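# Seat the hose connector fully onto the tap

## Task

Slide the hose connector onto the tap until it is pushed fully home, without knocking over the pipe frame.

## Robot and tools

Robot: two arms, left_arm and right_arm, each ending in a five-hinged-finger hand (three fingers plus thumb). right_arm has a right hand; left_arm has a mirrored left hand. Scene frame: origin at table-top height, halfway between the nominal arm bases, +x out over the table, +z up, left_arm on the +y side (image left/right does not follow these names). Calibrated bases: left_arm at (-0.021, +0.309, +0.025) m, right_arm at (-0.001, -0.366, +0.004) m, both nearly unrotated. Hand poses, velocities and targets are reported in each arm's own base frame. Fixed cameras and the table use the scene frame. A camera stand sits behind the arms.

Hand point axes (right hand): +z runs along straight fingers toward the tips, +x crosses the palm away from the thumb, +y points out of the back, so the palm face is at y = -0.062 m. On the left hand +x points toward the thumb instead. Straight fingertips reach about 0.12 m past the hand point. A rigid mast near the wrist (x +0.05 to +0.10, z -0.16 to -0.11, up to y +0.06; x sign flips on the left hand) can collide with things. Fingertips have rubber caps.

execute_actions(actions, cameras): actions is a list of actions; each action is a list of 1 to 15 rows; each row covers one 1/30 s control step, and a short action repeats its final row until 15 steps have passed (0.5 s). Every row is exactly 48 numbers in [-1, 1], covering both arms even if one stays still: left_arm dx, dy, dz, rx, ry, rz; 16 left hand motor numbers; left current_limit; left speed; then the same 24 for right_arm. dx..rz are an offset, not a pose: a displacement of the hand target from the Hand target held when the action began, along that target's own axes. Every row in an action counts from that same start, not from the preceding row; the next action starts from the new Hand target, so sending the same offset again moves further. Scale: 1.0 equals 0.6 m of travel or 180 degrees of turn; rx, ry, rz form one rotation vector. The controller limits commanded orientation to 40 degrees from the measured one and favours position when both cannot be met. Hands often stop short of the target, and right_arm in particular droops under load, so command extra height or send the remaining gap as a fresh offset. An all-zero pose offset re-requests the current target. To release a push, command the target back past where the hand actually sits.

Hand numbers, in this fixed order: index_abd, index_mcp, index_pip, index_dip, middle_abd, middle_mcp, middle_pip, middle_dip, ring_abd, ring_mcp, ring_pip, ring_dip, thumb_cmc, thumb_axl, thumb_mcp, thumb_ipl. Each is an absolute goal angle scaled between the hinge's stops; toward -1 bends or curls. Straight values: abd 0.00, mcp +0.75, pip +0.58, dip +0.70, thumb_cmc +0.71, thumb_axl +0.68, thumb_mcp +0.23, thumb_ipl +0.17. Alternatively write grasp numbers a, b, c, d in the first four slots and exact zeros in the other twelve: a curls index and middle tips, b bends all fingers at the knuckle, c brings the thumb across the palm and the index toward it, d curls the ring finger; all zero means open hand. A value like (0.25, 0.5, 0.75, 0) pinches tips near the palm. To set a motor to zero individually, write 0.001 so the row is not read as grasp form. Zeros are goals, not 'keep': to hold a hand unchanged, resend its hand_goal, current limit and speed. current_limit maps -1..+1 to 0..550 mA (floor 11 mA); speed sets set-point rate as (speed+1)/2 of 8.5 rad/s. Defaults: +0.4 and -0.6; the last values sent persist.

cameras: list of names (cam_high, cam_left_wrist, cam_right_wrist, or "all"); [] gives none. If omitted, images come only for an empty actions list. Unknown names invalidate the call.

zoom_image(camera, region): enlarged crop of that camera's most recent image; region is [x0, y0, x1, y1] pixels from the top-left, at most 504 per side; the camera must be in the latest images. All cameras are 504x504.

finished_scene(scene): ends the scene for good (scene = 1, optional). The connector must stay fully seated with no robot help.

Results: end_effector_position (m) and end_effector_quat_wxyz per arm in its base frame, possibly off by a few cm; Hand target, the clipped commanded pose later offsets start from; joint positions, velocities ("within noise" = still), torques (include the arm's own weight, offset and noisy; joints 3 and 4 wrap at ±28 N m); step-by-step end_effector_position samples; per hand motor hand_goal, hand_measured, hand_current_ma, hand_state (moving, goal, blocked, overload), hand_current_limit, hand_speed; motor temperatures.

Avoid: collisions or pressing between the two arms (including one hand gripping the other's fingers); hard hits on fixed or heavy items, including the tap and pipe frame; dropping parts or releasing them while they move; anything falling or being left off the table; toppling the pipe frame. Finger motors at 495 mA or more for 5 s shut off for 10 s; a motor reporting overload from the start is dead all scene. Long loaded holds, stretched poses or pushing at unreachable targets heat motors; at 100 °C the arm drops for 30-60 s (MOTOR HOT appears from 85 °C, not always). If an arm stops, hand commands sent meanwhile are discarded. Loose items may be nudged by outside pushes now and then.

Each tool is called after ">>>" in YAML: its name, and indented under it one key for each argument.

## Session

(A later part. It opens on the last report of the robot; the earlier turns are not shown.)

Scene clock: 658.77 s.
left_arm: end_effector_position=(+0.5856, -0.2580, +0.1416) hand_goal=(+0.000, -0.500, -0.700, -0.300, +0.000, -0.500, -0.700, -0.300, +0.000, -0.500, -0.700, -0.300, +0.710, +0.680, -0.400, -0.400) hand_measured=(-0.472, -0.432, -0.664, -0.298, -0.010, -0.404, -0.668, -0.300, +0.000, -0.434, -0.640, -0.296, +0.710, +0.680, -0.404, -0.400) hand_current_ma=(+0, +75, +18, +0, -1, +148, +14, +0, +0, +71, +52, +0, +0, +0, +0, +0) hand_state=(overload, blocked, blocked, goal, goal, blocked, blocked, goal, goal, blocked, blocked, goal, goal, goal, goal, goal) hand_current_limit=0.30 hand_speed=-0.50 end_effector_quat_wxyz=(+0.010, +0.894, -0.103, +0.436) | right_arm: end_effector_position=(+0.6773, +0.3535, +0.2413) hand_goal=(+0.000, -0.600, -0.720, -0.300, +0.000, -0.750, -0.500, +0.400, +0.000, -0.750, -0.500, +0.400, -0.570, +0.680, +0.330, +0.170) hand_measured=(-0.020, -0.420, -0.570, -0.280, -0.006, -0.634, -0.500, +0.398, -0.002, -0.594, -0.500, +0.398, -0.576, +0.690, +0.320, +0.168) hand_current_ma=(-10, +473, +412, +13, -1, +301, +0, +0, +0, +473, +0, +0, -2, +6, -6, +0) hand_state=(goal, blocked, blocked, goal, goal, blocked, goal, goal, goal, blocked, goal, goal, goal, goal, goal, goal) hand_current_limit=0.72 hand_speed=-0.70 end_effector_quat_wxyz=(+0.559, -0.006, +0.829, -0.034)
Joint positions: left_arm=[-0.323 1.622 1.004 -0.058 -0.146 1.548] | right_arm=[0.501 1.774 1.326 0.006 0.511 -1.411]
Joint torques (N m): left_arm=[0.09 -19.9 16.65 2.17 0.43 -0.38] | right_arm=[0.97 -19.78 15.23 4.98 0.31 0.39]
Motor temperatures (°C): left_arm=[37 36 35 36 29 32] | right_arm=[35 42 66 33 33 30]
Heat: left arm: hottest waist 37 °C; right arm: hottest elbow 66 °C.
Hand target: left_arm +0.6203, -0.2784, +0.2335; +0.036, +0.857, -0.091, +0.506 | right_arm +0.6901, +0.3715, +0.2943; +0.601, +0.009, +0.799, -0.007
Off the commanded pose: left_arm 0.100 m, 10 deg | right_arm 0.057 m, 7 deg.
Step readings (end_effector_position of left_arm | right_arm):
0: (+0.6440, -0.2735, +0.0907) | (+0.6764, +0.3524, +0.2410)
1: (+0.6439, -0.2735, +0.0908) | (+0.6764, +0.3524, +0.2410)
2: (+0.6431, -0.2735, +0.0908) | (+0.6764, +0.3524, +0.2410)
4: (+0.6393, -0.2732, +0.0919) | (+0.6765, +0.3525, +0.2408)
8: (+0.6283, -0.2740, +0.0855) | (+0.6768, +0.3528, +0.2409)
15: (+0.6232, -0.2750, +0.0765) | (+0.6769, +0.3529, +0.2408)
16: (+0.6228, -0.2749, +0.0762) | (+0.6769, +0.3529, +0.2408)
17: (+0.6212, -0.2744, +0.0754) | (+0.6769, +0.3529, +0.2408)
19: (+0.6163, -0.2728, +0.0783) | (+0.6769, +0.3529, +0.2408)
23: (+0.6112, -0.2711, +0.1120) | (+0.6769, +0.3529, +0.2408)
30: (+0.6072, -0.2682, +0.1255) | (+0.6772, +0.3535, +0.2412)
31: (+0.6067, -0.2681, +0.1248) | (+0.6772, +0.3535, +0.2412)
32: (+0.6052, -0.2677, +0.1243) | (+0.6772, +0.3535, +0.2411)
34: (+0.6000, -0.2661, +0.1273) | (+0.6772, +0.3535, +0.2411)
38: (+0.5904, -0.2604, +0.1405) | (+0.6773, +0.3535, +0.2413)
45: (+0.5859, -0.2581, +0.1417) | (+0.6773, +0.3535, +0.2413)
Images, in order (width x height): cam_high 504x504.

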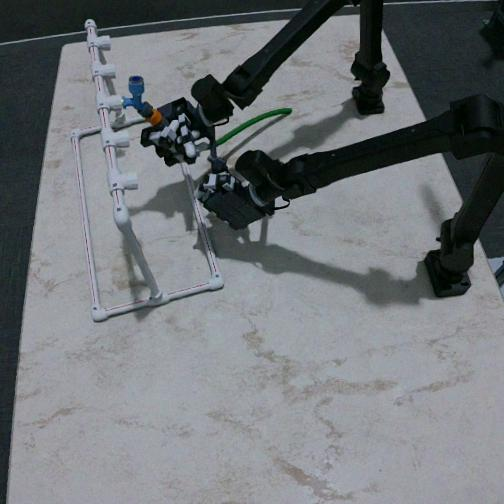

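>>> execute_actions:
  actions:
    - [[0.021,-0.041,-0.103,0,0,0, 0,-0.5,-0.7,-0.3, 0,-0.5,-0.7,-0.3, 0,-0.5,-0.7,-0.3, 0.71,0.68,-0.4,-0.4, 0.3,-0.5, 0,0,0,0,0,0, 0,-0.6,-0.72,-0.3, 0,-0.75,-0.5,0.4, 0,-0.75,-0.5,0.4, -0.57,0.68,0.33,0.17, 0.72,-0.7]]
    - [[0.021,-0.041,-0.103,0,0,0, 0,-0.5,-0.7,-0.3, 0,-0.5,-0.7,-0.3, 0,-0.5,-0.7,-0.3, 0.71,0.68,-0.4,-0.4, 0.3,-0.5, 0,0,0,0,0,0, 0,-0.6,-0.72,-0.3, 0,-0.75,-0.5,0.4, 0,-0.75,-0.5,0.4, -0.57,0.68,0.33,0.17, 0.72,-0.7]]
    - [[0.021,-0.041,-0.103,0,0,0, 0,-0.5,-0.7,-0.3, 0,-0.5,-0.7,-0.3, 0,-0.5,-0.7,-0.3, 0.71,0.68,-0.4,-0.4, 0.3,-0.5, 0,0,0,0,0,0, 0,-0.6,-0.72,-0.3, 0,-0.75,-0.5,0.4, 0,-0.75,-0.5,0.4, -0.57,0.68,0.33,0.17, 0.72,-0.7]]
    - [[0.021,-0.041,-0.103,0,0,0, 0,0.75,0.58,0.7, 0,0.75,0.58,0.7, 0,0.75,0.58,0.7, 0.71,0.68,0.23,0.17, 0.3,-0.5, 0,0,0,0,0,0, 0,-0.6,-0.72,-0.3, 0,-0.75,-0.5,0.4, 0,-0.75,-0.5,0.4, -0.57,0.68,0.33,0.17, 0.72,-0.7]]
  cameras: ["cam_high"]

Scene clock: 664.97 s.
left_arm: end_effector_position=(+0.4471, -0.1519, +0.3910) hand_goal=(+0.000, +0.750, +0.580, +0.700, +0.000, +0.750, +0.580, +0.700, +0.000, +0.750, +0.580, +0.700, +0.710, +0.680, +0.230, +0.170) hand_measured=(-0.200, +0.744, +0.576, +0.698, -0.012, +0.748, +0.578, +0.698, +0.000, +0.748, +0.578, +0.698, +0.710, +0.680, +0.224, +0.166) hand_current_ma=(+0, -1, +0, +0, -2, +0, +0, +0, +0, +0, +0, +0, +0, +0, -1, +0) hand_state=(overload, goal, goal, goal, goal, goal, goal, goal, goal, goal, goal, goal, goal, goal, goal, goal) hand_current_limit=0.30 hand_speed=-0.50 end_effector_quat_wxyz=(+0.040, +0.860, -0.088, +0.501) | right_arm: end_effector_position=(+0.6775, +0.3531, +0.2409) hand_goal=(+0.000, -0.600, -0.720, -0.300, +0.000, -0.750, -0.500, +0.400, +0.000, -0.750, -0.500, +0.400, -0.570, +0.680, +0.330, +0.170) hand_measured=(-0.020, -0.420, -0.570, -0.280, -0.006, -0.634, -0.500, +0.398, -0.002, -0.594, -0.500, +0.398, -0.576, +0.690, +0.320, +0.168) hand_current_ma=(-10, +473, +412, +13, -1, +301, +0, +0, +0, +473, +0, +0, -2, +6, -6, +0) hand_state=(goal, blocked, blocked, goal, goal, blocked, goal, goal, goal, blocked, goal, goal, goal, goal, goal, goal) hand_current_limit=0.72 hand_speed=-0.70 end_effector_quat_wxyz=(+0.559, -0.006, +0.828, -0.036)
Joint positions: left_arm=[-0.125 0.961 1.002 -0.56 0.048 1.62] | right_arm=[0.501 1.775 1.326 0.006 0.513 -1.413]
Joint torques (N m): left_arm=[1.32 -5.71 12.22 1.63 0.04 0.1] | right_arm=[0.97 -19.78 15.19 5.01 0.19 0.41]
Motor temperatures (°C): left_arm=[37 36 38 36 29 32] | right_arm=[35 42 64 33 33 30]
Heat: left arm: hottest elbow 38 °C; right arm: hottest elbow 64 °C.
Hand target: left_arm +0.4503, -0.1499, +0.4005; +0.036, +0.857, -0.091, +0.506 | right_arm +0.6902, +0.3714, +0.2941; +0.601, +0.010, +0.799, -0.007
Off the commanded pose: left_arm 0.010 m, 1 deg | right_arm 0.058 m, 7 deg.
Step readings (end_effector_position of left_arm | right_arm):
0: (+0.5856, -0.2580, +0.1416) | (+0.6773, +0.3535, +0.2413)
1: (+0.5853, -0.2579, +0.1421) | (+0.6773, +0.3535, +0.2413)
2: (+0.5839, -0.2578, +0.1433) | (+0.6773, +0.3535, +0.2413)
4: (+0.5798, -0.2559, +0.1553) | (+0.6773, +0.3533, +0.2411)
8: (+0.5721, -0.2524, +0.2175) | (+0.6775, +0.3531, +0.2409)
15: (+0.5635, -0.2472, +0.2679) | (+0.6775, +0.3531, +0.2409)
16: (+0.5630, -0.2469, +0.2657) | (+0.6775, +0.3531, +0.2409)
17: (+0.5612, -0.2465, +0.2628) | (+0.6775, +0.3531, +0.2409)
19: (+0.5560, -0.2416, +0.2623) | (+0.6775, +0.3531, +0.2409)
23: (+0.5466, -0.2265, +0.2879) | (+0.6775, +0.3531, +0.2409)
30: (+0.5348, -0.2166, +0.3228) | (+0.6775, +0.3531, +0.2409)
31: (+0.5341, -0.2167, +0.3218) | (+0.6775, +0.3531, +0.2409)
32: (+0.5322, -0.2156, +0.3199) | (+0.6775, +0.3531, +0.2409)
34: (+0.5236, -0.2114, +0.3179) | (+0.6775, +0.3531, +0.2409)
38: (+0.5072, -0.1950, +0.3385) | (+0.6775, +0.3531, +0.2409)
45: (+0.4922, -0.1850, +0.3658) | (+0.6775, +0.3531, +0.2409)
46: (+0.4915, -0.1849, +0.3646) | (+0.6775, +0.3531, +0.2409)
47: (+0.4892, -0.1839, +0.3622) | (+0.6775, +0.3531, +0.2409)
49: (+0.4804, -0.1790, +0.3598) | (+0.6775, +0.3531, +0.2409)
53: (+0.4629, -0.1617, +0.3761) | (+0.6775, +0.3531, +0.2409)
60: (+0.4475, -0.1530, +0.3935) | (+0.6775, +0.3531, +0.2409)
Images, in order (width x height): cam_high 504x504.

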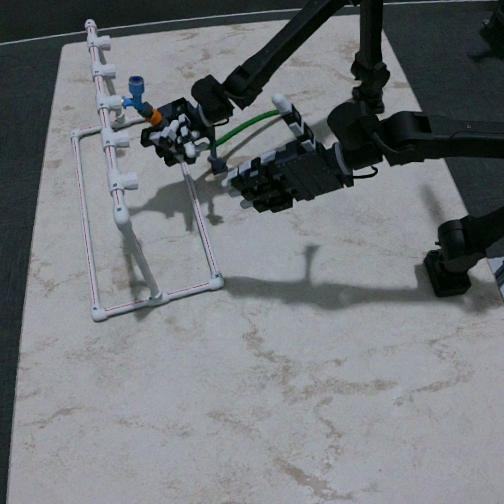

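>>> execute_actions:
  actions:
    - [[0,0,0,-0.0557,0.0003,-0.1171, 0,0.75,0.58,0.7, 0,0.75,0.58,0.7, 0,0.75,0.58,0.7, 0.71,0.68,0.23,0.17, 0.3,-0.5, 0,0,0,0,0,0, 0,-0.6,-0.72,-0.3, 0,-0.75,-0.5,0.4, 0,-0.75,-0.5,0.4, -0.57,0.68,0.33,0.17, 0.72,-0.7]]
    - [[0,0,0,-0.0557,0.0003,-0.1171, 0,0.75,0.58,0.7, 0,0.75,0.58,0.7, 0,0.75,0.58,0.7, 0.71,0.68,0.23,0.17, 0.3,-0.5, 0,0,0,0,0,0, 0,-0.6,-0.72,-0.3, 0,-0.75,-0.5,0.4, 0,-0.75,-0.5,0.4, -0.57,0.68,0.33,0.17, 0.72,-0.7]]
    - [[0,0,0,-0.0557,0.0003,-0.1171, 0,0.75,0.58,0.7, 0,0.75,0.58,0.7, 0,0.75,0.58,0.7, 0.71,0.68,0.23,0.17, 0.3,-0.5, 0,0,0,0,0,0, 0,-0.6,-0.72,-0.3, 0,-0.75,-0.5,0.4, 0,-0.75,-0.5,0.4, -0.57,0.68,0.33,0.17, 0.72,-0.7]]
    - [[0,0,0,-0.0557,0.0003,-0.1171, 0,0.75,0.58,0.7, 0,0.75,0.58,0.7, 0,0.75,0.58,0.7, 0.71,0.68,0.23,0.17, 0.3,-0.5, 0,0,0,0,0,0, 0,-0.6,-0.72,-0.3, 0,-0.75,-0.5,0.4, 0,-0.75,-0.5,0.4, -0.57,0.68,0.33,0.17, 0.72,-0.7]]
    - [[0,0,0,-0.0557,0.0003,-0.1171, 0,0.75,0.58,0.7, 0,0.75,0.58,0.7, 0,0.75,0.58,0.7, 0.71,0.68,0.23,0.17, 0.3,-0.5, 0,0,0,0,0,0, 0,-0.6,-0.72,-0.3, 0,-0.75,-0.5,0.4, 0,-0.75,-0.5,0.4, -0.57,0.68,0.33,0.17, 0.72,-0.7]]
    - [[0,0,0,-0.0557,0.0003,-0.1171, 0,0.75,0.58,0.7, 0,0.75,0.58,0.7, 0,0.75,0.58,0.7, 0.71,0.68,0.23,0.17, 0.3,-0.5, 0,0,0,0,0,0, 0,-0.6,-0.72,-0.3, 0,-0.75,-0.5,0.4, 0,-0.75,-0.5,0.4, -0.57,0.68,0.33,0.17, 0.72,-0.7]]
  cameras: ["cam_high","cam_left_wrist"]

Scene clock: 669.43 s.
left_arm: end_effector_position=(+0.4502, -0.1467, +0.3956) hand_goal=(+0.000, +0.750, +0.580, +0.700, +0.000, +0.750, +0.580, +0.700, +0.000, +0.750, +0.580, +0.700, +0.710, +0.680, +0.230, +0.170) hand_measured=(-0.186, +0.758, +0.580, +0.698, +0.000, +0.758, +0.580, +0.698, +0.000, +0.758, +0.580, +0.698, +0.718, +0.680, +0.228, +0.168) hand_current_ma=(+0, +1, +0, +0, +0, +1, +0, +0, +0, +1, +0, +0, +1, +0, +0, +0) hand_state=(overload, goal, goal, goal, goal, goal, goal, goal, goal, goal, goal, goal, goal, goal, goal, goal) hand_current_limit=0.30 hand_speed=-0.50 end_effector_quat_wxyz=(+0.780, +0.362, +0.498, +0.113) | right_arm: end_effector_position=(+0.6775, +0.3531, +0.2409) hand_goal=(+0.000, -0.600, -0.720, -0.300, +0.000, -0.750, -0.500, +0.400, +0.000, -0.750, -0.500, +0.400, -0.570, +0.680, +0.330, +0.170) hand_measured=(-0.020, -0.420, -0.570, -0.280, -0.006, -0.634, -0.500, +0.398, -0.002, -0.594, -0.500, +0.398, -0.576, +0.690, +0.320, +0.168) hand_current_ma=(-10, +473, +412, +13, -1, +301, +0, +0, +0, +473, +0, +0, -2, +6, -6, +0) hand_state=(goal, blocked, blocked, goal, goal, blocked, goal, goal, goal, blocked, goal, goal, goal, goal, goal, goal) hand_current_limit=0.72 hand_speed=-0.70 end_effector_quat_wxyz=(+0.559, -0.006, +0.828, -0.036)
Joint positions: left_arm=[-0.473 1.112 0.542 0.814 0.011 -0.8] | right_arm=[0.501 1.775 1.326 0.006 0.513 -1.413]
Joint torques (N m): left_arm=[0.09 -6.18 9.52 2.66 -0.18 0.04] | right_arm=[0.97 -19.9 15.23 5 0.2 0.41]
Motor temperatures (°C): left_arm=[37 36 38 36 29 32] | right_arm=[35 41 64 33 33 30]
Heat: left arm: hottest elbow 38 °C; right arm: hottest elbow 64 °C.
Hand target: left_arm +0.4504, -0.1499, +0.4007; +0.788, +0.354, +0.492, +0.107 | right_arm +0.6902, +0.3714, +0.2941; +0.601, +0.010, +0.799, -0.007
Off the commanded pose: left_arm 0.006 m, 2 deg | right_arm 0.058 m, 7 deg.
Step readings (end_effector_position of left_arm | right_arm):
0: (+0.4471, -0.1519, +0.3910) | (+0.6775, +0.3531, +0.2409)
1: (+0.4465, -0.1528, +0.3915) | (+0.6775, +0.3531, +0.2409)
2: (+0.4441, -0.1558, +0.3949) | (+0.6775, +0.3531, +0.2409)
4: (+0.4405, -0.1596, +0.4012) | (+0.6775, +0.3531, +0.2409)
8: (+0.4417, -0.1552, +0.3996) | (+0.6775, +0.3531, +0.2409)
15: (+0.4457, -0.1516, +0.3967) | (+0.6775, +0.3531, +0.2409)
16: (+0.4458, -0.1520, +0.3980) | (+0.6775, +0.3531, +0.2409)
17: (+0.4442, -0.1543, +0.4015) | (+0.6775, +0.3531, +0.2409)
19: (+0.4412, -0.1576, +0.4042) | (+0.6775, +0.3531, +0.2409)
23: (+0.4406, -0.1577, +0.3952) | (+0.6775, +0.3531, +0.2409)
30: (+0.4470, -0.1510, +0.3959) | (+0.6775, +0.3531, +0.2409)
31: (+0.4475, -0.1505, +0.3974) | (+0.6775, +0.3531, +0.2409)
32: (+0.4467, -0.1512, +0.4002) | (+0.6775, +0.3531, +0.2409)
34: (+0.4445, -0.1526, +0.4026) | (+0.6775, +0.3531, +0.2409)
38: (+0.4439, -0.1526, +0.3959) | (+0.6775, +0.3531, +0.2409)
45: (+0.4468, -0.1502, +0.3998) | (+0.6775, +0.3531, +0.2409)
46: (+0.4471, -0.1500, +0.4011) | (+0.6775, +0.3531, +0.2409)
47: (+0.4469, -0.1495, +0.4032) | (+0.6775, +0.3531, +0.2409)
49: (+0.4454, -0.1501, +0.4055) | (+0.6775, +0.3531, +0.2409)
53: (+0.4432, -0.1537, +0.4021) | (+0.6775, +0.3531, +0.2409)
60: (+0.4478, -0.1510, +0.4017) | (+0.6775, +0.3531, +0.2409)
61: (+0.4485, -0.1501, +0.4022) | (+0.6775, +0.3531, +0.2409)
62: (+0.4492, -0.1480, +0.4033) | (+0.6775, +0.3531, +0.2409)
64: (+0.4485, -0.1470, +0.4050) | (+0.6775, +0.3531, +0.2409)
68: (+0.4452, -0.1529, +0.4055) | (+0.6775, +0.3531, +0.2409)
75: (+0.4493, -0.1506, +0.4045) | (+0.6775, +0.3531, +0.2409)
76: (+0.4501, -0.1491, +0.4044) | (+0.6775, +0.3531, +0.2409)
77: (+0.4508, -0.1460, +0.4042) | (+0.6775, +0.3531, +0.2409)
79: (+0.4507, -0.1426, +0.4049) | (+0.6775, +0.3531, +0.2409)
83: (+0.4466, -0.1506, +0.4049) | (+0.6775, +0.3531, +0.2409)
90: (+0.4490, -0.1492, +0.3976) | (+0.6775, +0.3531, +0.2409)
Images, in order (width x height): cam_high 504x504, cam_left_wrist 504x504.

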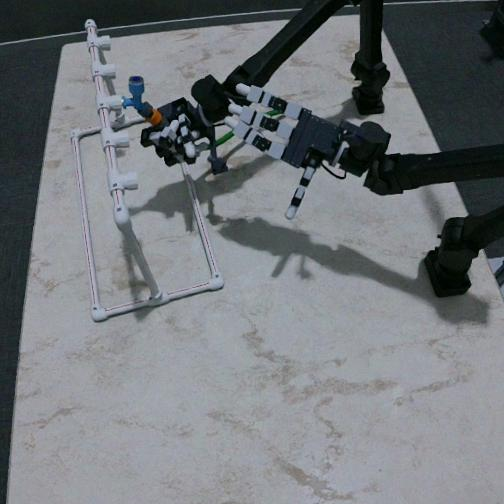

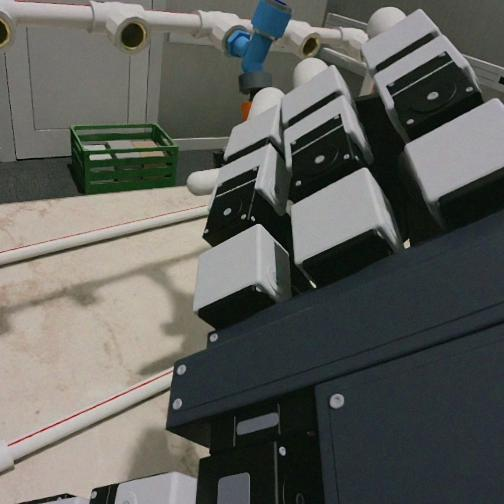

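>>> execute_actions:
  actions:
    - [[-0.069,-0.011,0.054,0,0,0, 0,0.75,0.58,0.7, 0,0.75,0.58,0.7, 0,0.75,0.58,0.7, 0.71,0.68,0.23,0.17, 0.3,-0.5, 0,0,0,0,0,0, 0,-0.6,-0.72,-0.3, 0,-0.75,-0.5,0.4, 0,-0.75,-0.5,0.4, -0.57,0.68,0.33,0.17, 0.72,-0.7]]
    - [[-0.069,-0.011,0.054,0,0,0, 0,0.75,0.58,0.7, 0,0.75,0.58,0.7, 0,0.75,0.58,0.7, 0.71,0.68,0.23,0.17, 0.3,-0.5, 0,0,0,0,0,0, 0,-0.6,-0.72,-0.3, 0,-0.75,-0.5,0.4, 0,-0.75,-0.5,0.4, -0.57,0.68,0.33,0.17, 0.72,-0.7]]
    - [[-0.069,-0.011,0.054,0,0,0, 0,0.75,0.58,0.7, 0,0.75,0.58,0.7, 0,0.75,0.58,0.7, 0.71,0.68,0.23,0.17, 0.3,-0.5, 0,0,0,0,0,0, 0,-0.6,-0.72,-0.3, 0,-0.75,-0.5,0.4, 0,-0.75,-0.5,0.4, -0.57,0.68,0.33,0.17, 0.72,-0.7]]
  cameras: ["cam_high","cam_left_wrist"]

Scene clock: 672.47 s.
left_arm: end_effector_position=(+0.4629, -0.2685, +0.4656) hand_goal=(+0.000, +0.750, +0.580, +0.700, +0.000, +0.750, +0.580, +0.700, +0.000, +0.750, +0.580, +0.700, +0.710, +0.680, +0.230, +0.170) hand_measured=(-0.150, +0.758, +0.580, +0.698, +0.002, +0.758, +0.580, +0.698, +0.002, +0.758, +0.580, +0.698, +0.718, +0.680, +0.230, +0.168) hand_current_ma=(+0, +1, +0, +0, +0, +1, +0, +0, +0, +1, +0, +0, +1, +0, +0, +0) hand_state=(overload, goal, goal, goal, goal, goal, goal, goal, goal, goal, goal, goal, goal, goal, goal, goal) hand_current_limit=0.30 hand_speed=-0.50 end_effector_quat_wxyz=(+0.773, +0.368, +0.507, +0.103) | right_arm: end_effector_position=(+0.6775, +0.3531, +0.2409) hand_goal=(+0.000, -0.600, -0.720, -0.300, +0.000, -0.750, -0.500, +0.400, +0.000, -0.750, -0.500, +0.400, -0.570, +0.680, +0.330, +0.170) hand_measured=(-0.020, -0.420, -0.570, -0.280, -0.006, -0.634, -0.500, +0.398, -0.002, -0.594, -0.500, +0.398, -0.576, +0.690, +0.320, +0.168) hand_current_ma=(-10, +473, +412, +13, -1, +301, +0, +0, +0, +473, +0, +0, -2, +6, -6, +0) hand_state=(goal, blocked, blocked, goal, goal, blocked, goal, goal, goal, blocked, goal, goal, goal, goal, goal, goal) hand_current_limit=0.72 hand_speed=-0.70 end_effector_quat_wxyz=(+0.559, -0.006, +0.828, -0.036)
Joint positions: left_arm=[-0.739 1.226 0.854 0.595 -0.238 -0.757] | right_arm=[0.501 1.775 1.326 0.006 0.513 -1.413]
Joint torques (N m): left_arm=[0.91 -9.23 15.27 1.68 -0.12 0.28] | right_arm=[1.03 -19.78 15.2 4.98 0.19 0.41]
Motor temperatures (°C): left_arm=[37 36 39 36 29 32] | right_arm=[35 41 63 33 33 30]
Heat: left arm: hottest elbow 39 °C; right arm: hottest elbow 63 °C.
Hand target: left_arm +0.4685, -0.2726, +0.5000; +0.788, +0.354, +0.492, +0.107 | right_arm +0.6902, +0.3714, +0.2941; +0.601, +0.010, +0.799, -0.007
Off the commanded pose: left_arm 0.035 m, 3 deg | right_arm 0.058 m, 7 deg.
Step readings (end_effector_position of left_arm | right_arm):
0: (+0.4502, -0.1467, +0.3956) | (+0.6775, +0.3531, +0.2409)
1: (+0.4502, -0.1461, +0.3955) | (+0.6775, +0.3531, +0.2409)
2: (+0.4495, -0.1459, +0.3950) | (+0.6775, +0.3531, +0.2409)
4: (+0.4474, -0.1522, +0.3924) | (+0.6775, +0.3531, +0.2409)
8: (+0.4442, -0.1774, +0.3946) | (+0.6775, +0.3531, +0.2409)
15: (+0.4463, -0.1840, +0.4051) | (+0.6775, +0.3531, +0.2409)
16: (+0.4466, -0.1836, +0.4055) | (+0.6775, +0.3531, +0.2409)
17: (+0.4475, -0.1841, +0.4057) | (+0.6775, +0.3531, +0.2409)
19: (+0.4498, -0.1905, +0.4094) | (+0.6775, +0.3531, +0.2409)
23: (+0.4506, -0.2155, +0.4274) | (+0.6775, +0.3531, +0.2409)
30: (+0.4527, -0.2247, +0.4400) | (+0.6775, +0.3531, +0.2409)
31: (+0.4536, -0.2245, +0.4389) | (+0.6775, +0.3531, +0.2409)
32: (+0.4547, -0.2253, +0.4384) | (+0.6775, +0.3531, +0.2409)
34: (+0.4580, -0.2320, +0.4408) | (+0.6775, +0.3531, +0.2409)
38: (+0.4594, -0.2563, +0.4567) | (+0.6775, +0.3531, +0.2409)
45: (+0.4597, -0.2655, +0.4716) | (+0.6775, +0.3531, +0.2409)
Images, in order (width x height): cam_high 504x504, cam_left_wrist 504x504.

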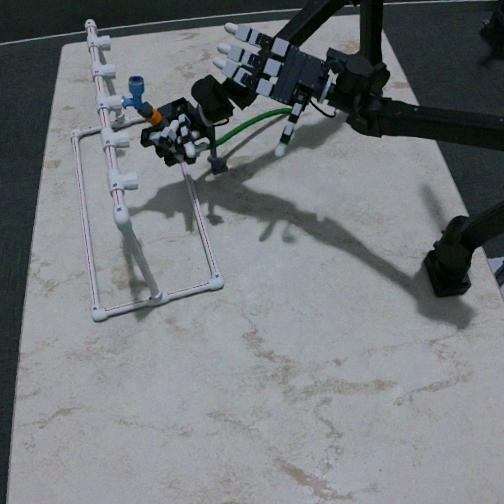

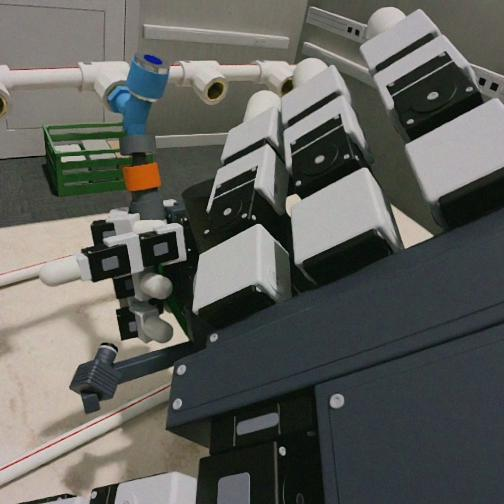

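Excellent view. Zoom.

>>> zoom_image:
  camera: "cam_left_wrist"
  region: [110, 110, 180, 230]

>>> zoom_image:
  camera: "cam_left_wrist"
  region: [115, 120, 165, 170]

>>> zoom_image:
  camera: "cam_high"
  region: [140, 90, 176, 126]

Scaled by 4.200 from the camera's 504x504 image, which has a finer 720x720 frame.

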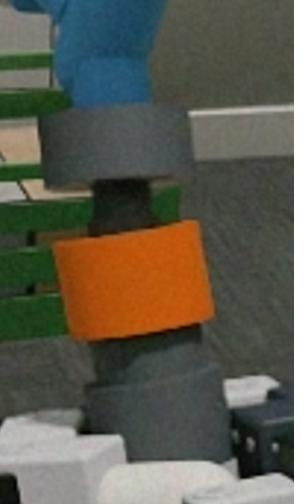

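Scaled by 10.080 from the camera's 504x504 image, which has a finer 720x720 frame.

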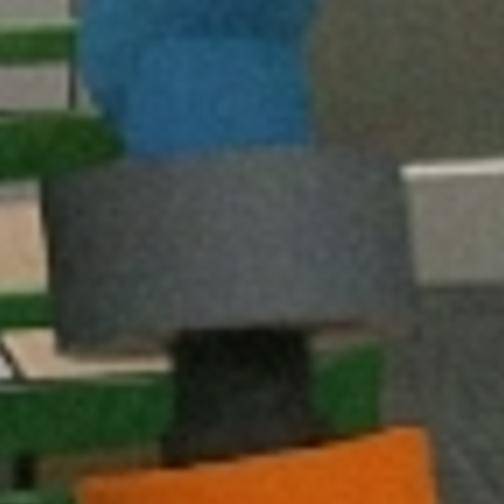

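Scaled by 14.000 from the camera's 504x504 image, which has a finer 720x720 frame.

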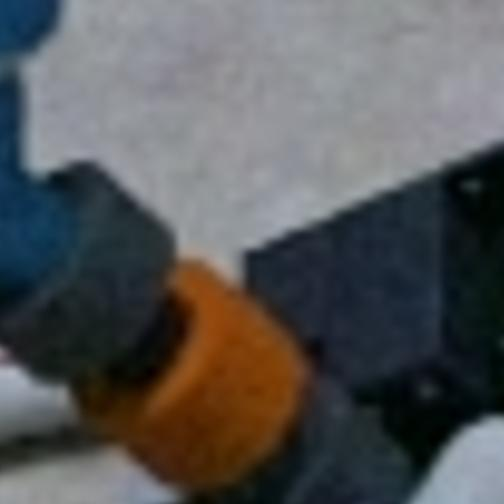

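>>> zoom_image:
  camera: "cam_left_wrist"
  region: [122, 145, 158, 181]

>>> zoom_image:
  camera: "cam_left_wrist"
  region: [110, 80, 170, 140]

>>> zoom_image:
  camera: "cam_left_wrist"
  region: [110, 150, 170, 210]

Scaled by 14.000 from the camera's 504x504 image, which has a finer 720x720 frame.

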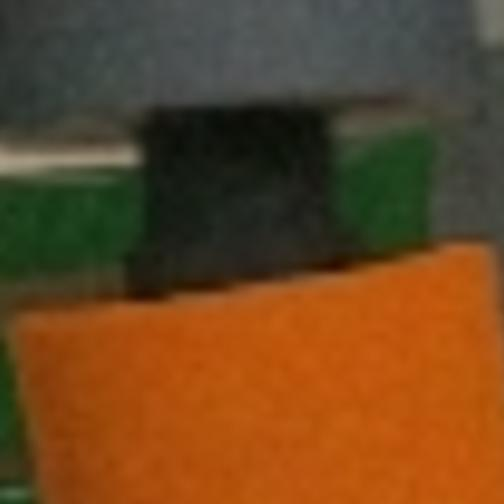

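Scaled by 8.400 from the camera's 504x504 image, which has a finer 720x720 frame.

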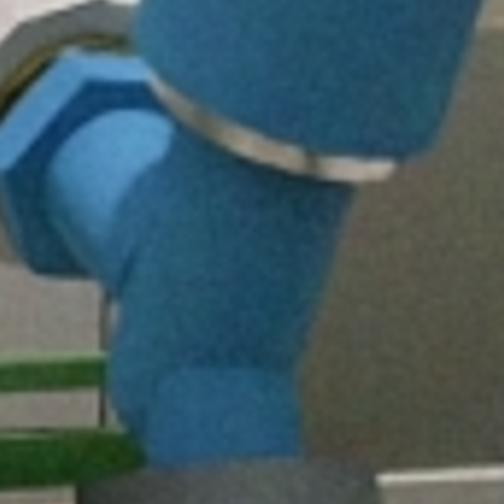

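Scaled by 8.400 from the camera's 504x504 image, which has a finer 720x720 frame.

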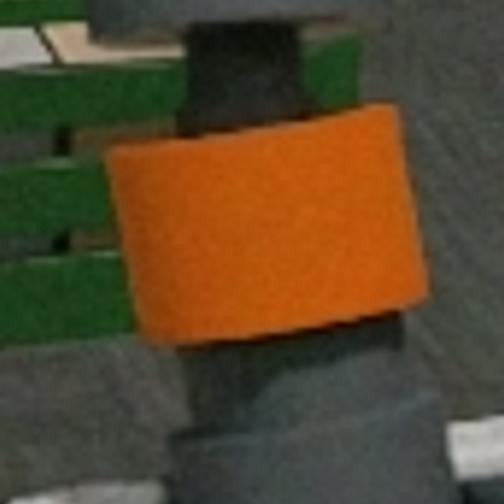

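>>> execute_actions:
  actions:
    - [[0,0,0,0,0,0, 0,0.75,0.58,0.7, 0,0.75,0.58,0.7, 0,0.75,0.58,0.7, 0.71,0.68,0.23,0.17, 0.3,-0.5, 0.0243,-0.0012,-0.0055,0,0,0, 0,-0.6,-0.72,-0.3, 0,-0.75,-0.5,0.4, 0,-0.75,-0.5,0.4, -0.57,0.68,0.33,0.17, 0.72,-0.7]]
    - [[0,0,0,0,0,0, 0,0.75,0.58,0.7, 0,0.75,0.58,0.7, 0,0.75,0.58,0.7, 0.71,0.68,0.23,0.17, 0.3,-0.5, 0.0243,-0.0012,-0.0055,0,0,0, 0,-0.6,-0.72,-0.3, 0,-0.75,-0.5,0.4, 0,-0.75,-0.5,0.4, -0.57,0.68,0.33,0.17, 0.72,-0.7]]
    - [[0,0,0,0,0,0, 0,0.75,0.58,0.7, 0,0.75,0.58,0.7, 0,0.75,0.58,0.7, 0.71,0.68,0.23,0.17, 0.3,-0.5, 0.0162,-0.0008,-0.0037,0,0,0, 0,-0.6,-0.72,-0.3, 0,-0.75,-0.5,0.4, 0,-0.75,-0.5,0.4, -0.57,0.68,0.33,0.17, 0.72,-0.7]]
  cameras: ["cam_high","cam_left_wrist"]

>>> zoom_image:
  camera: "cam_left_wrist"
  region: [110, 110, 180, 210]

>>> zoom_image:
  camera: "cam_high"
  region: [140, 90, 176, 126]

Scene clock: 680.77 s.
left_arm: end_effector_position=(+0.4629, -0.2685, +0.4656) hand_goal=(+0.000, +0.750, +0.580, +0.700, +0.000, +0.750, +0.580, +0.700, +0.000, +0.750, +0.580, +0.700, +0.710, +0.680, +0.230, +0.170) hand_measured=(-0.150, +0.758, +0.580, +0.698, +0.002, +0.758, +0.580, +0.698, +0.002, +0.758, +0.580, +0.698, +0.718, +0.680, +0.230, +0.168) hand_current_ma=(+0, +1, +0, +0, +0, +1, +0, +0, +0, +1, +0, +0, +1, +0, +0, +0) hand_state=(overload, goal, goal, goal, goal, goal, goal, goal, goal, goal, goal, goal, goal, goal, goal, goal) hand_current_limit=0.30 hand_speed=-0.50 end_effector_quat_wxyz=(+0.773, +0.368, +0.507, +0.103) | right_arm: end_effector_position=(+0.6745, +0.3559, +0.2412) hand_goal=(+0.000, -0.600, -0.720, -0.300, +0.000, -0.750, -0.500, +0.400, +0.000, -0.750, -0.500, +0.400, -0.570, +0.680, +0.330, +0.170) hand_measured=(-0.014, -0.420, -0.570, -0.280, -0.006, -0.634, -0.500, +0.398, -0.002, -0.594, -0.500, +0.398, -0.576, +0.690, +0.320, +0.168) hand_current_ma=(-6, +473, +412, +13, -1, +301, +0, +0, +0, +473, +0, +0, -2, +6, -6, +0) hand_state=(goal, blocked, blocked, goal, goal, blocked, goal, goal, goal, blocked, goal, goal, goal, goal, goal, goal) hand_current_limit=0.72 hand_speed=-0.70 end_effector_quat_wxyz=(+0.582, +0.003, +0.813, -0.026)
Joint positions: left_arm=[-0.739 1.226 0.854 0.595 -0.238 -0.757] | right_arm=[0.509 1.78 1.288 0.111 0.525 -1.414]
Joint torques (N m): left_arm=[0.85 -9.29 15.21 1.68 -0.12 0.29] | right_arm=[1.49 -19.55 10.73 4.63 0.25 0.47]
Motor temperatures (°C): left_arm=[37 36 40 36 29 32] | right_arm=[35 41 62 33 33 30]
Heat: left arm: hottest elbow 40 °C; right arm: hottest elbow 62 °C.
Hand target: left_arm +0.4685, -0.2726, +0.5000; +0.788, +0.354, +0.492, +0.107 | right_arm +0.6709, +0.3701, +0.2593; +0.601, +0.009, +0.799, -0.007
Off the commanded pose: left_arm 0.035 m, 3 deg | right_arm 0.023 m, 4 deg.
Step readings (end_effector_position of left_arm | right_arm):
0: (+0.4629, -0.2685, +0.4656) | (+0.6775, +0.3531, +0.2409)
1: (+0.4629, -0.2685, +0.4656) | (+0.6775, +0.3531, +0.2410)
2: (+0.4629, -0.2685, +0.4656) | (+0.6777, +0.3531, +0.2415)
4: (+0.4629, -0.2685, +0.4656) | (+0.6783, +0.3534, +0.2415)
8: (+0.4629, -0.2685, +0.4656) | (+0.6787, +0.3537, +0.2417)
15: (+0.4629, -0.2685, +0.4656) | (+0.6790, +0.3538, +0.2416)
16: (+0.4629, -0.2685, +0.4656) | (+0.6790, +0.3538, +0.2417)
17: (+0.4629, -0.2685, +0.4656) | (+0.6787, +0.3540, +0.2415)
19: (+0.4629, -0.2685, +0.4656) | (+0.6780, +0.3542, +0.2413)
23: (+0.4629, -0.2685, +0.4656) | (+0.6770, +0.3548, +0.2414)
30: (+0.4629, -0.2685, +0.4656) | (+0.6766, +0.3549, +0.2414)
31: (+0.4629, -0.2685, +0.4656) | (+0.6764, +0.3551, +0.2414)
32: (+0.4629, -0.2685, +0.4656) | (+0.6763, +0.3550, +0.2413)
34: (+0.4629, -0.2685, +0.4656) | (+0.6756, +0.3553, +0.2410)
38: (+0.4629, -0.2685, +0.4656) | (+0.6748, +0.3557, +0.2412)
45: (+0.4629, -0.2685, +0.4656) | (+0.6746, +0.3556, +0.2411)
Images, in order (width x height): cam_high 504x504, cam_left_wrist 504x504.

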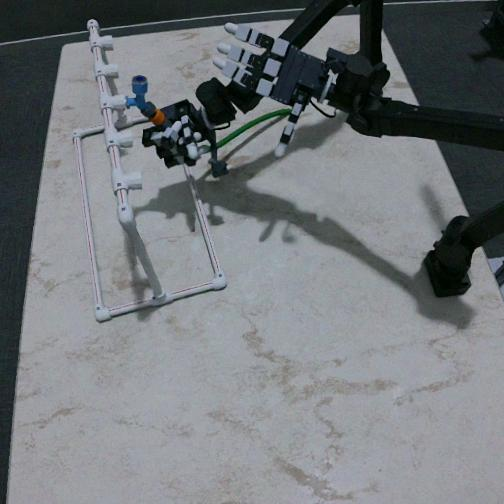

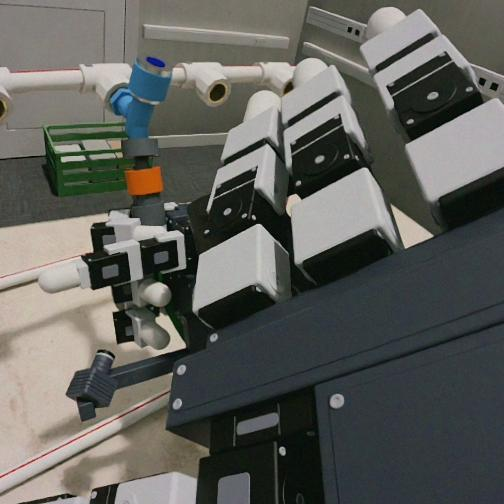

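Scaled by 5.040 from the camera's 504x504 image, which has a finer 720x720 frame.

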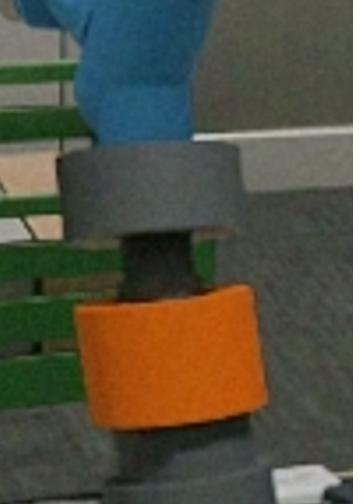

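Scaled by 14.000 from the camera's 504x504 image, which has a finer 720x720 frame.

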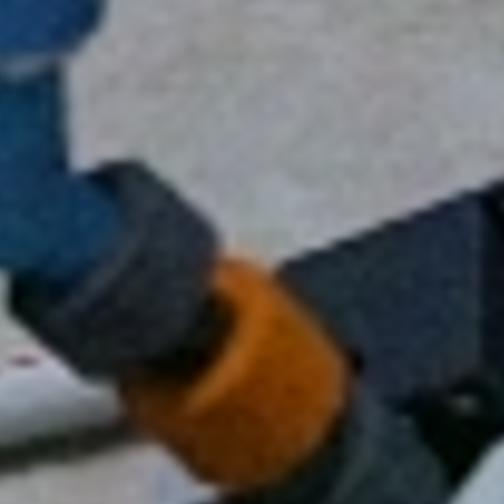

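>>> zoom_image:
  camera: "cam_left_wrist"
  region: [122, 145, 158, 181]

>>> zoom_image:
  camera: "cam_left_wrist"
  region: [110, 130, 170, 190]

Scaled by 14.000 from the camera's 504x504 image, which has a finer 720x720 frame.

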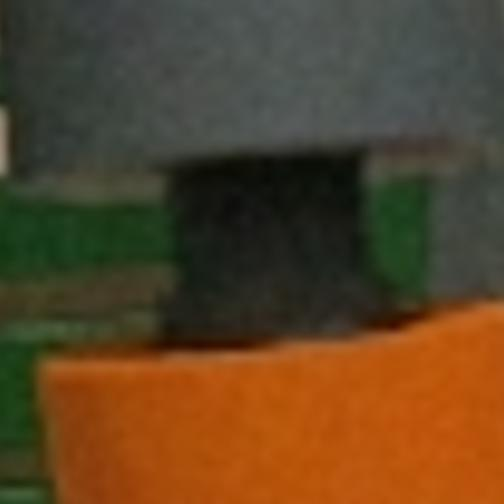

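Scaled by 8.400 from the camera's 504x504 image, which has a finer 720x720 frame.

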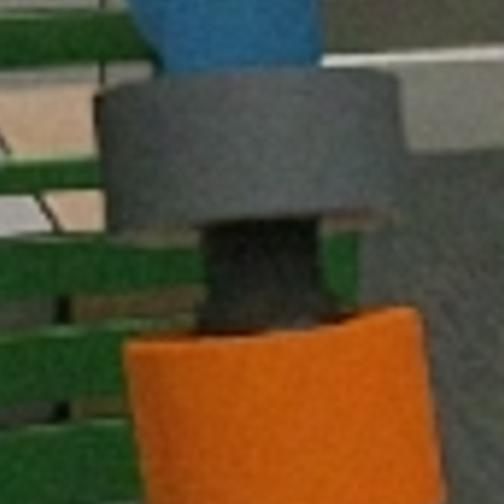

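>>> zoom_image:
  camera: "cam_left_wrist"
  region: [118, 134, 162, 164]

>>> zoom_image:
  camera: "cam_left_wrist"
  region: [122, 160, 166, 190]

Scaled by 11.455 from the camera's 504x504 image, which has a finer 720x720 frame.

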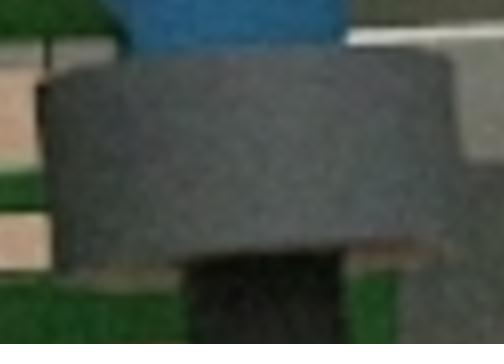

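Scaled by 11.455 from the camera's 504x504 image, which has a finer 720x720 frame.

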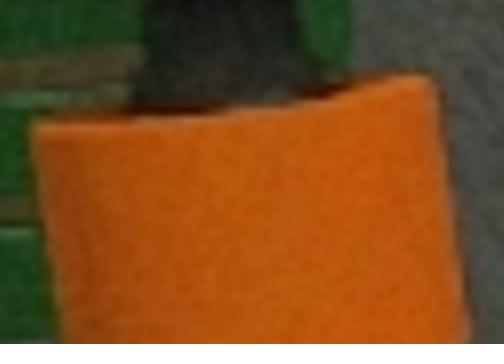

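>>> zoom_image:
  camera: "cam_high"
  region: [138, 96, 162, 120]

>>> zoom_image:
  camera: "cam_high"
  region: [146, 104, 170, 128]

Scaled by 21.000 from the camera's 504x504 image, which has a finer 720x720 frame.

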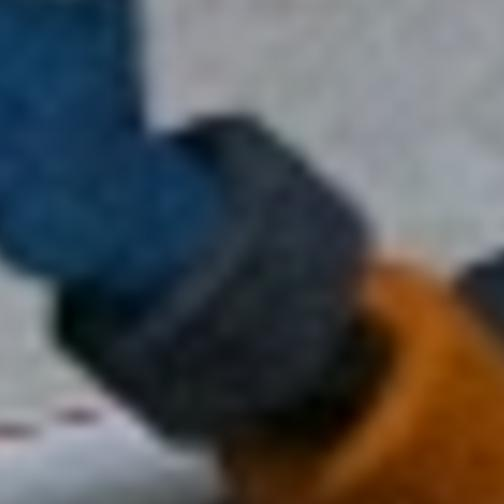

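Scaled by 21.000 from the camera's 504x504 image, which has a finer 720x720 frame.

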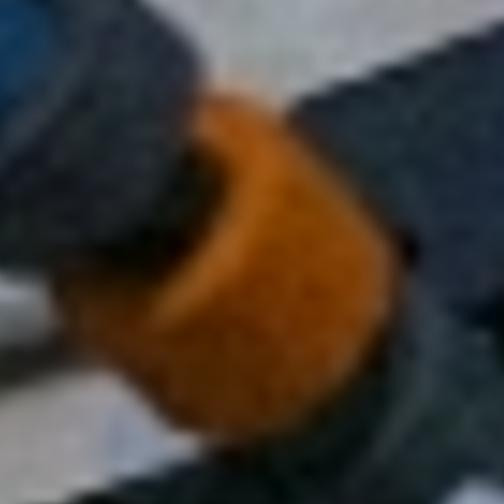

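>>> execute_actions:
  actions:
    - [[0,0,0,0,0,0, 0,0.75,0.58,0.7, 0,0.75,0.58,0.7, 0,0.75,0.58,0.7, 0.71,0.68,0.23,0.17, 0.3,-0.5, 0.013,0.006,-0.007,0,0,0, 0,-0.6,-0.72,-0.3, 0,-0.75,-0.5,0.4, 0,-0.75,-0.5,0.4, -0.57,0.68,0.33,0.17, 0.72,-0.7]]
    - [[0,0,0,0,0,0, 0,0.75,0.58,0.7, 0,0.75,0.58,0.7, 0,0.75,0.58,0.7, 0.71,0.68,0.23,0.17, 0.3,-0.5, 0.008,0.008,-0.007,0.004,0.024,0.012, 0,-0.6,-0.72,-0.3, 0,-0.75,-0.5,0.4, 0,-0.75,-0.5,0.4, -0.57,0.68,0.33,0.17, 0.72,-0.7]]
    - [[0,0,0,0,0,0, 0,0.75,0.58,0.7, 0,0.75,0.58,0.7, 0,0.75,0.58,0.7, 0.71,0.68,0.23,0.17, 0.3,-0.5, 0.004,0.006,-0.006,0.004,0.024,0.012, 0,-0.6,-0.72,-0.3, 0,-0.75,-0.5,0.4, 0,-0.75,-0.5,0.4, -0.57,0.68,0.33,0.17, 0.72,-0.7]]
  cameras: ["cam_high","cam_left_wrist"]

>>> zoom_image:
  camera: "cam_left_wrist"
  region: [110, 130, 180, 200]

>>> zoom_image:
  camera: "cam_high"
  region: [140, 94, 172, 126]

Scene clock: 687.93 s.
left_arm: end_effector_position=(+0.4629, -0.2685, +0.4656) hand_goal=(+0.000, +0.750, +0.580, +0.700, +0.000, +0.750, +0.580, +0.700, +0.000, +0.750, +0.580, +0.700, +0.710, +0.680, +0.230, +0.170) hand_measured=(-0.150, +0.758, +0.580, +0.698, +0.002, +0.758, +0.580, +0.698, +0.002, +0.758, +0.580, +0.698, +0.718, +0.680, +0.230, +0.168) hand_current_ma=(+0, +1, +0, +0, +0, +1, +0, +0, +0, +1, +0, +0, +1, +0, +0, +0) hand_state=(overload, goal, goal, goal, goal, goal, goal, goal, goal, goal, goal, goal, goal, goal, goal, goal) hand_current_limit=0.30 hand_speed=-0.50 end_effector_quat_wxyz=(+0.773, +0.368, +0.507, +0.103) | right_arm: end_effector_position=(+0.6430, +0.3760, +0.2030) hand_goal=(+0.000, -0.600, -0.720, -0.300, +0.000, -0.750, -0.500, +0.400, +0.000, -0.750, -0.500, +0.400, -0.570, +0.680, +0.330, +0.170) hand_measured=(-0.018, -0.420, -0.570, -0.280, -0.006, -0.634, -0.500, +0.398, -0.002, -0.594, -0.500, +0.398, -0.576, +0.690, +0.320, +0.168) hand_current_ma=(-10, +473, +412, +13, -1, +301, +0, +0, +0, +473, +0, +0, -2, +6, -6, +0) hand_state=(goal, blocked, blocked, goal, goal, blocked, goal, goal, goal, blocked, goal, goal, goal, goal, goal, goal) hand_current_limit=0.72 hand_speed=-0.70 end_effector_quat_wxyz=(+0.517, +0.025, +0.855, -0.017)
Joint positions: left_arm=[-0.739 1.226 0.854 0.595 -0.238 -0.757] | right_arm=[0.567 1.773 1.272 -0.074 0.548 -1.25]
Joint torques (N m): left_arm=[0.85 -9.23 15.21 1.66 -0.13 0.29] | right_arm=[0.09 -20.66 14.68 2.13 0.18 0.58]
Motor temperatures (°C): left_arm=[37 36 42 36 29 32] | right_arm=[35 41 61 33 33 30]
Heat: left arm: hottest elbow 42 °C; right arm: hottest elbow 61 °C.
Hand target: left_arm +0.4685, -0.2726, +0.5000; +0.788, +0.354, +0.492, +0.107 | right_arm +0.6556, +0.3824, +0.2485; +0.539, +0.048, +0.841, +0.006
Off the commanded pose: left_arm 0.035 m, 3 deg | right_arm 0.048 m, 5 deg.
Step readings (end_effector_position of left_arm | right_arm):
0: (+0.4629, -0.2685, +0.4656) | (+0.6745, +0.3559, +0.2413)
1: (+0.4629, -0.2685, +0.4656) | (+0.6745, +0.3558, +0.2410)
2: (+0.4629, -0.2685, +0.4656) | (+0.6744, +0.3557, +0.2411)
4: (+0.4629, -0.2685, +0.4656) | (+0.6734, +0.3560, +0.2403)
8: (+0.4629, -0.2685, +0.4656) | (+0.6716, +0.3572, +0.2391)
15: (+0.4629, -0.2685, +0.4656) | (+0.6709, +0.3573, +0.2384)
16: (+0.4629, -0.2685, +0.4656) | (+0.6710, +0.3572, +0.2384)
17: (+0.4629, -0.2685, +0.4656) | (+0.6710, +0.3570, +0.2384)
19: (+0.4629, -0.2685, +0.4656) | (+0.6692, +0.3585, +0.2355)
23: (+0.4629, -0.2685, +0.4656) | (+0.6653, +0.3617, +0.2299)
30: (+0.4629, -0.2685, +0.4656) | (+0.6633, +0.3630, +0.2278)
31: (+0.4629, -0.2685, +0.4656) | (+0.6631, +0.3631, +0.2274)
32: (+0.4629, -0.2685, +0.4656) | (+0.6621, +0.3629, +0.2261)
34: (+0.4629, -0.2685, +0.4656) | (+0.6582, +0.3633, +0.2200)
38: (+0.4629, -0.2685, +0.4656) | (+0.6489, +0.3701, +0.2078)
45: (+0.4629, -0.2685, +0.4656) | (+0.6430, +0.3764, +0.2033)
Images, in order (width x height): cam_high 504x504, cam_left_wrist 504x504.

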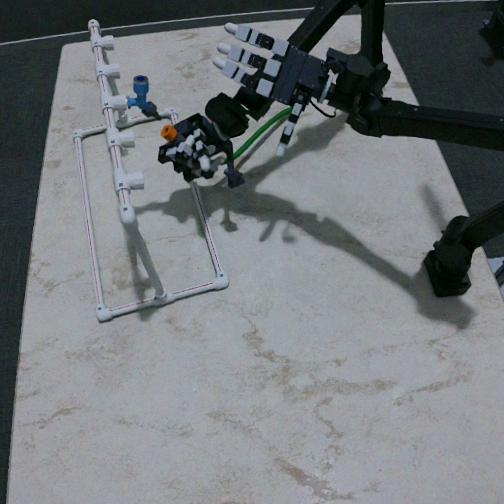

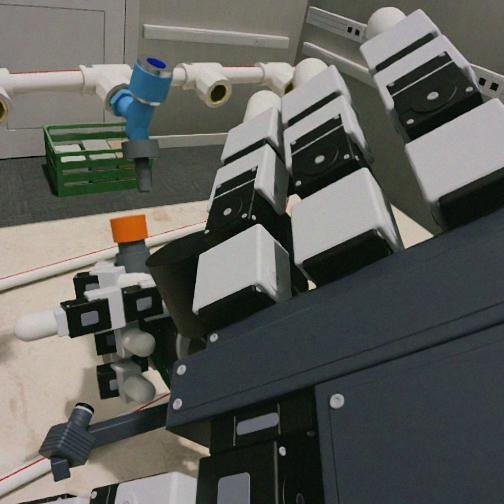

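Scaled by 7.200 from the camera's 504x504 image, which has a finer 720x720 frame.

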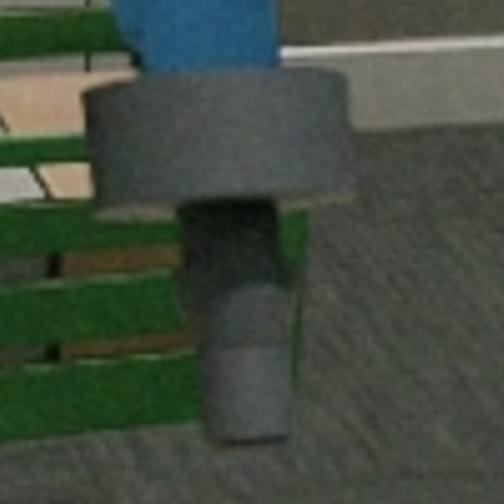

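Scaled by 15.750 from the camera's 504x504 image, which has a finer 720x720 frame.

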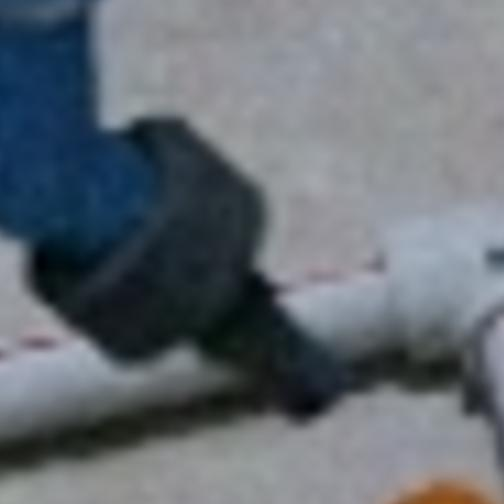

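>>> zoom_image:
  camera: "cam_high"
  region: [152, 116, 184, 148]

>>> zoom_image:
  camera: "cam_left_wrist"
  region: [100, 205, 160, 265]

>>> zoom_image:
  camera: "cam_left_wrist"
  region: [120, 140, 165, 195]

Scaled by 15.750 from the camera's 504x504 image, which has a finer 720x720 frame.

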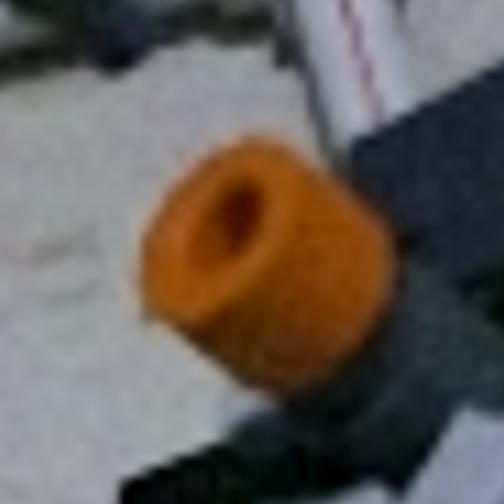

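Scaled by 8.400 from the camera's 504x504 image, which has a finer 720x720 frame.

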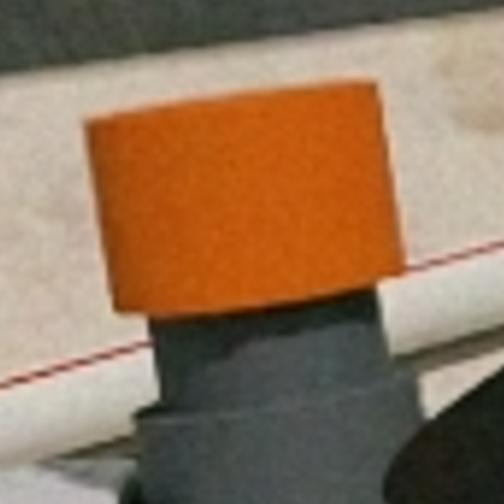

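Scaled by 9.164 from the camera's 504x504 image, which has a finer 720x720 frame.

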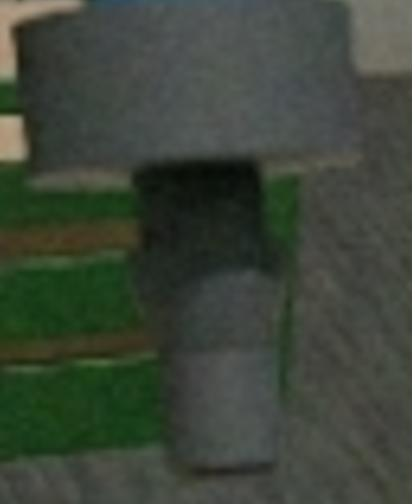

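>>> execute_actions:
  actions:
    - [[0,0,0,0,0,0, 0,0.75,0.58,0.7, 0,0.75,0.58,0.7, 0,0.75,0.58,0.7, 0.71,0.68,0.23,0.17, 0.3,-0.5, -0.007,-0.02,0.004,0.0012,-0.0192,0.0022, 0,-0.6,-0.72,-0.3, 0,-0.75,-0.5,0.4, 0,-0.75,-0.5,0.4, -0.57,0.68,0.33,0.17, 0.72,-0.7]]
    - [[0,0,0,0,0,0, 0,0.75,0.58,0.7, 0,0.75,0.58,0.7, 0,0.75,0.58,0.7, 0.71,0.68,0.23,0.17, 0.3,-0.5, -0.0139,-0.02,0.0077,0.0012,-0.0192,0.0022, 0,-0.6,-0.72,-0.3, 0,-0.75,-0.5,0.4, 0,-0.75,-0.5,0.4, -0.57,0.68,0.33,0.17, 0.72,-0.7]]
  cameras: ["cam_high","cam_left_wrist"]

>>> zoom_image:
  camera: "cam_left_wrist"
  region: [95, 140, 195, 240]

>>> zoom_image:
  camera: "cam_high"
  region: [140, 94, 184, 138]

Scene clock: 694.33 s.
left_arm: end_effector_position=(+0.4629, -0.2685, +0.4656) hand_goal=(+0.000, +0.750, +0.580, +0.700, +0.000, +0.750, +0.580, +0.700, +0.000, +0.750, +0.580, +0.700, +0.710, +0.680, +0.230, +0.170) hand_measured=(-0.150, +0.758, +0.580, +0.698, +0.002, +0.758, +0.580, +0.698, +0.002, +0.758, +0.580, +0.698, +0.718, +0.680, +0.230, +0.168) hand_current_ma=(+0, +1, +0, +0, +0, +1, +0, +0, +0, +1, +0, +0, +1, +0, +0, +0) hand_state=(overload, goal, goal, goal, goal, goal, goal, goal, goal, goal, goal, goal, goal, goal, goal, goal) hand_current_limit=0.30 hand_speed=-0.50 end_effector_quat_wxyz=(+0.773, +0.368, +0.507, +0.103) | right_arm: end_effector_position=(+0.6584, +0.3628, +0.2270) hand_goal=(+0.000, -0.600, -0.720, -0.300, +0.000, -0.750, -0.500, +0.400, +0.000, -0.750, -0.500, +0.400, -0.570, +0.680, +0.330, +0.170) hand_measured=(-0.018, -0.420, -0.570, -0.280, -0.006, -0.634, -0.500, +0.398, -0.002, -0.594, -0.500, +0.398, -0.576, +0.690, +0.320, +0.168) hand_current_ma=(-10, +473, +412, +13, -1, +301, +0, +0, +0, +473, +0, +0, -2, +6, -6, +0) hand_state=(goal, blocked, blocked, goal, goal, blocked, goal, goal, goal, blocked, goal, goal, goal, goal, goal, goal) hand_current_limit=0.72 hand_speed=-0.70 end_effector_quat_wxyz=(+0.566, +0.037, +0.823, -0.011)
Joint positions: left_arm=[-0.739 1.226 0.854 0.595 -0.238 -0.757] | right_arm=[0.542 1.773 1.251 0.083 0.561 -1.301]
Joint torques (N m): left_arm=[0.85 -9.23 15.21 1.66 -0.13 0.3] | right_arm=[-0.67 -20.42 10.91 4.14 0.18 0.49]
Motor temperatures (°C): left_arm=[37 36 43 36 29 32] | right_arm=[35 42 62 33 33 30]
Heat: left arm: hottest elbow 43 °C; right arm: hottest elbow 62 °C.
Hand target: left_arm +0.4685, -0.2726, +0.5000; +0.788, +0.354, +0.492, +0.107 | right_arm +0.6649, +0.3572, +0.2560; +0.588, +0.056, +0.807, +0.004
Off the commanded pose: left_arm 0.035 m, 3 deg | right_arm 0.030 m, 4 deg.
Step readings (end_effector_position of left_arm | right_arm):
0: (+0.4629, -0.2685, +0.4656) | (+0.6431, +0.3760, +0.2031)
1: (+0.4629, -0.2685, +0.4656) | (+0.6431, +0.3760, +0.2031)
2: (+0.4629, -0.2685, +0.4656) | (+0.6432, +0.3759, +0.2033)
4: (+0.4629, -0.2685, +0.4656) | (+0.6446, +0.3760, +0.2065)
8: (+0.4629, -0.2685, +0.4656) | (+0.6489, +0.3744, +0.2148)
15: (+0.4629, -0.2685, +0.4656) | (+0.6517, +0.3721, +0.2182)
16: (+0.4629, -0.2685, +0.4656) | (+0.6524, +0.3713, +0.2187)
17: (+0.4629, -0.2685, +0.4656) | (+0.6532, +0.3707, +0.2203)
19: (+0.4629, -0.2685, +0.4656) | (+0.6562, +0.3677, +0.2248)
23: (+0.4629, -0.2685, +0.4656) | (+0.6582, +0.3638, +0.2268)
30: (+0.4629, -0.2685, +0.4656) | (+0.6583, +0.3630, +0.2270)
Images, in order (width x height): cam_high 504x504, cam_left_wrist 504x504.

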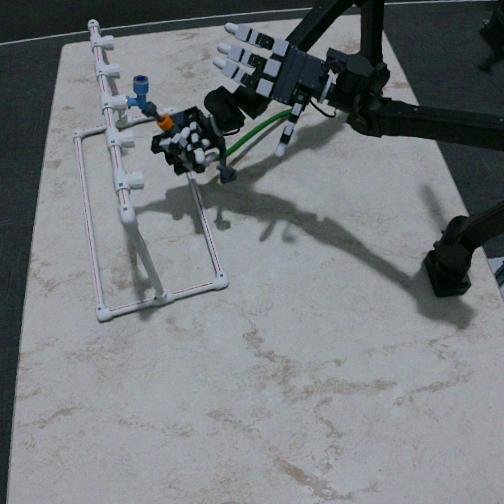

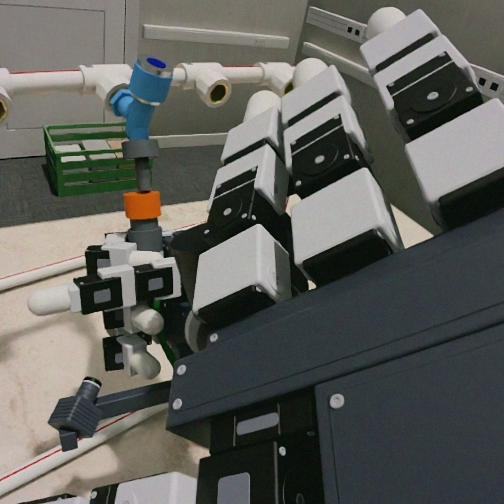

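Scaled by 5.040 from the camera's 504x504 image, which has a finer 720x720 frame.

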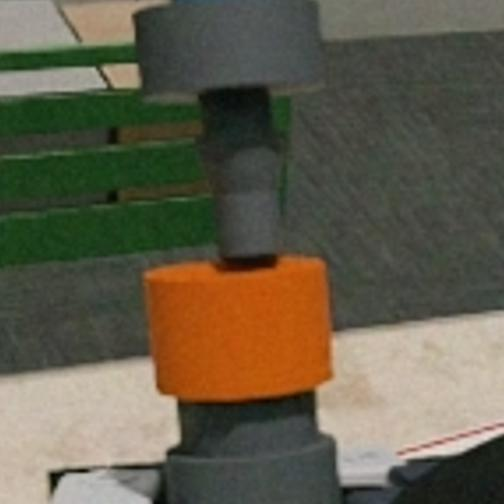

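Scaled by 11.455 from the camera's 504x504 image, which has a finer 720x720 frame.

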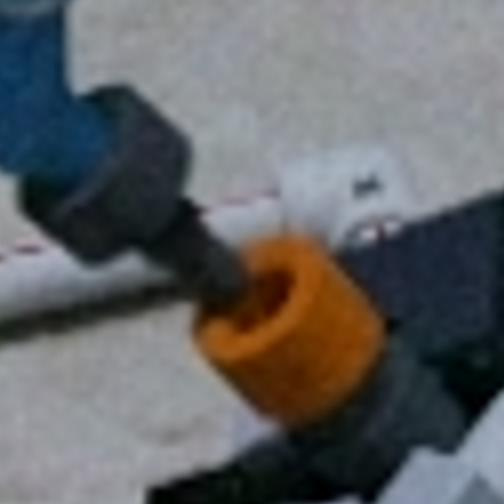

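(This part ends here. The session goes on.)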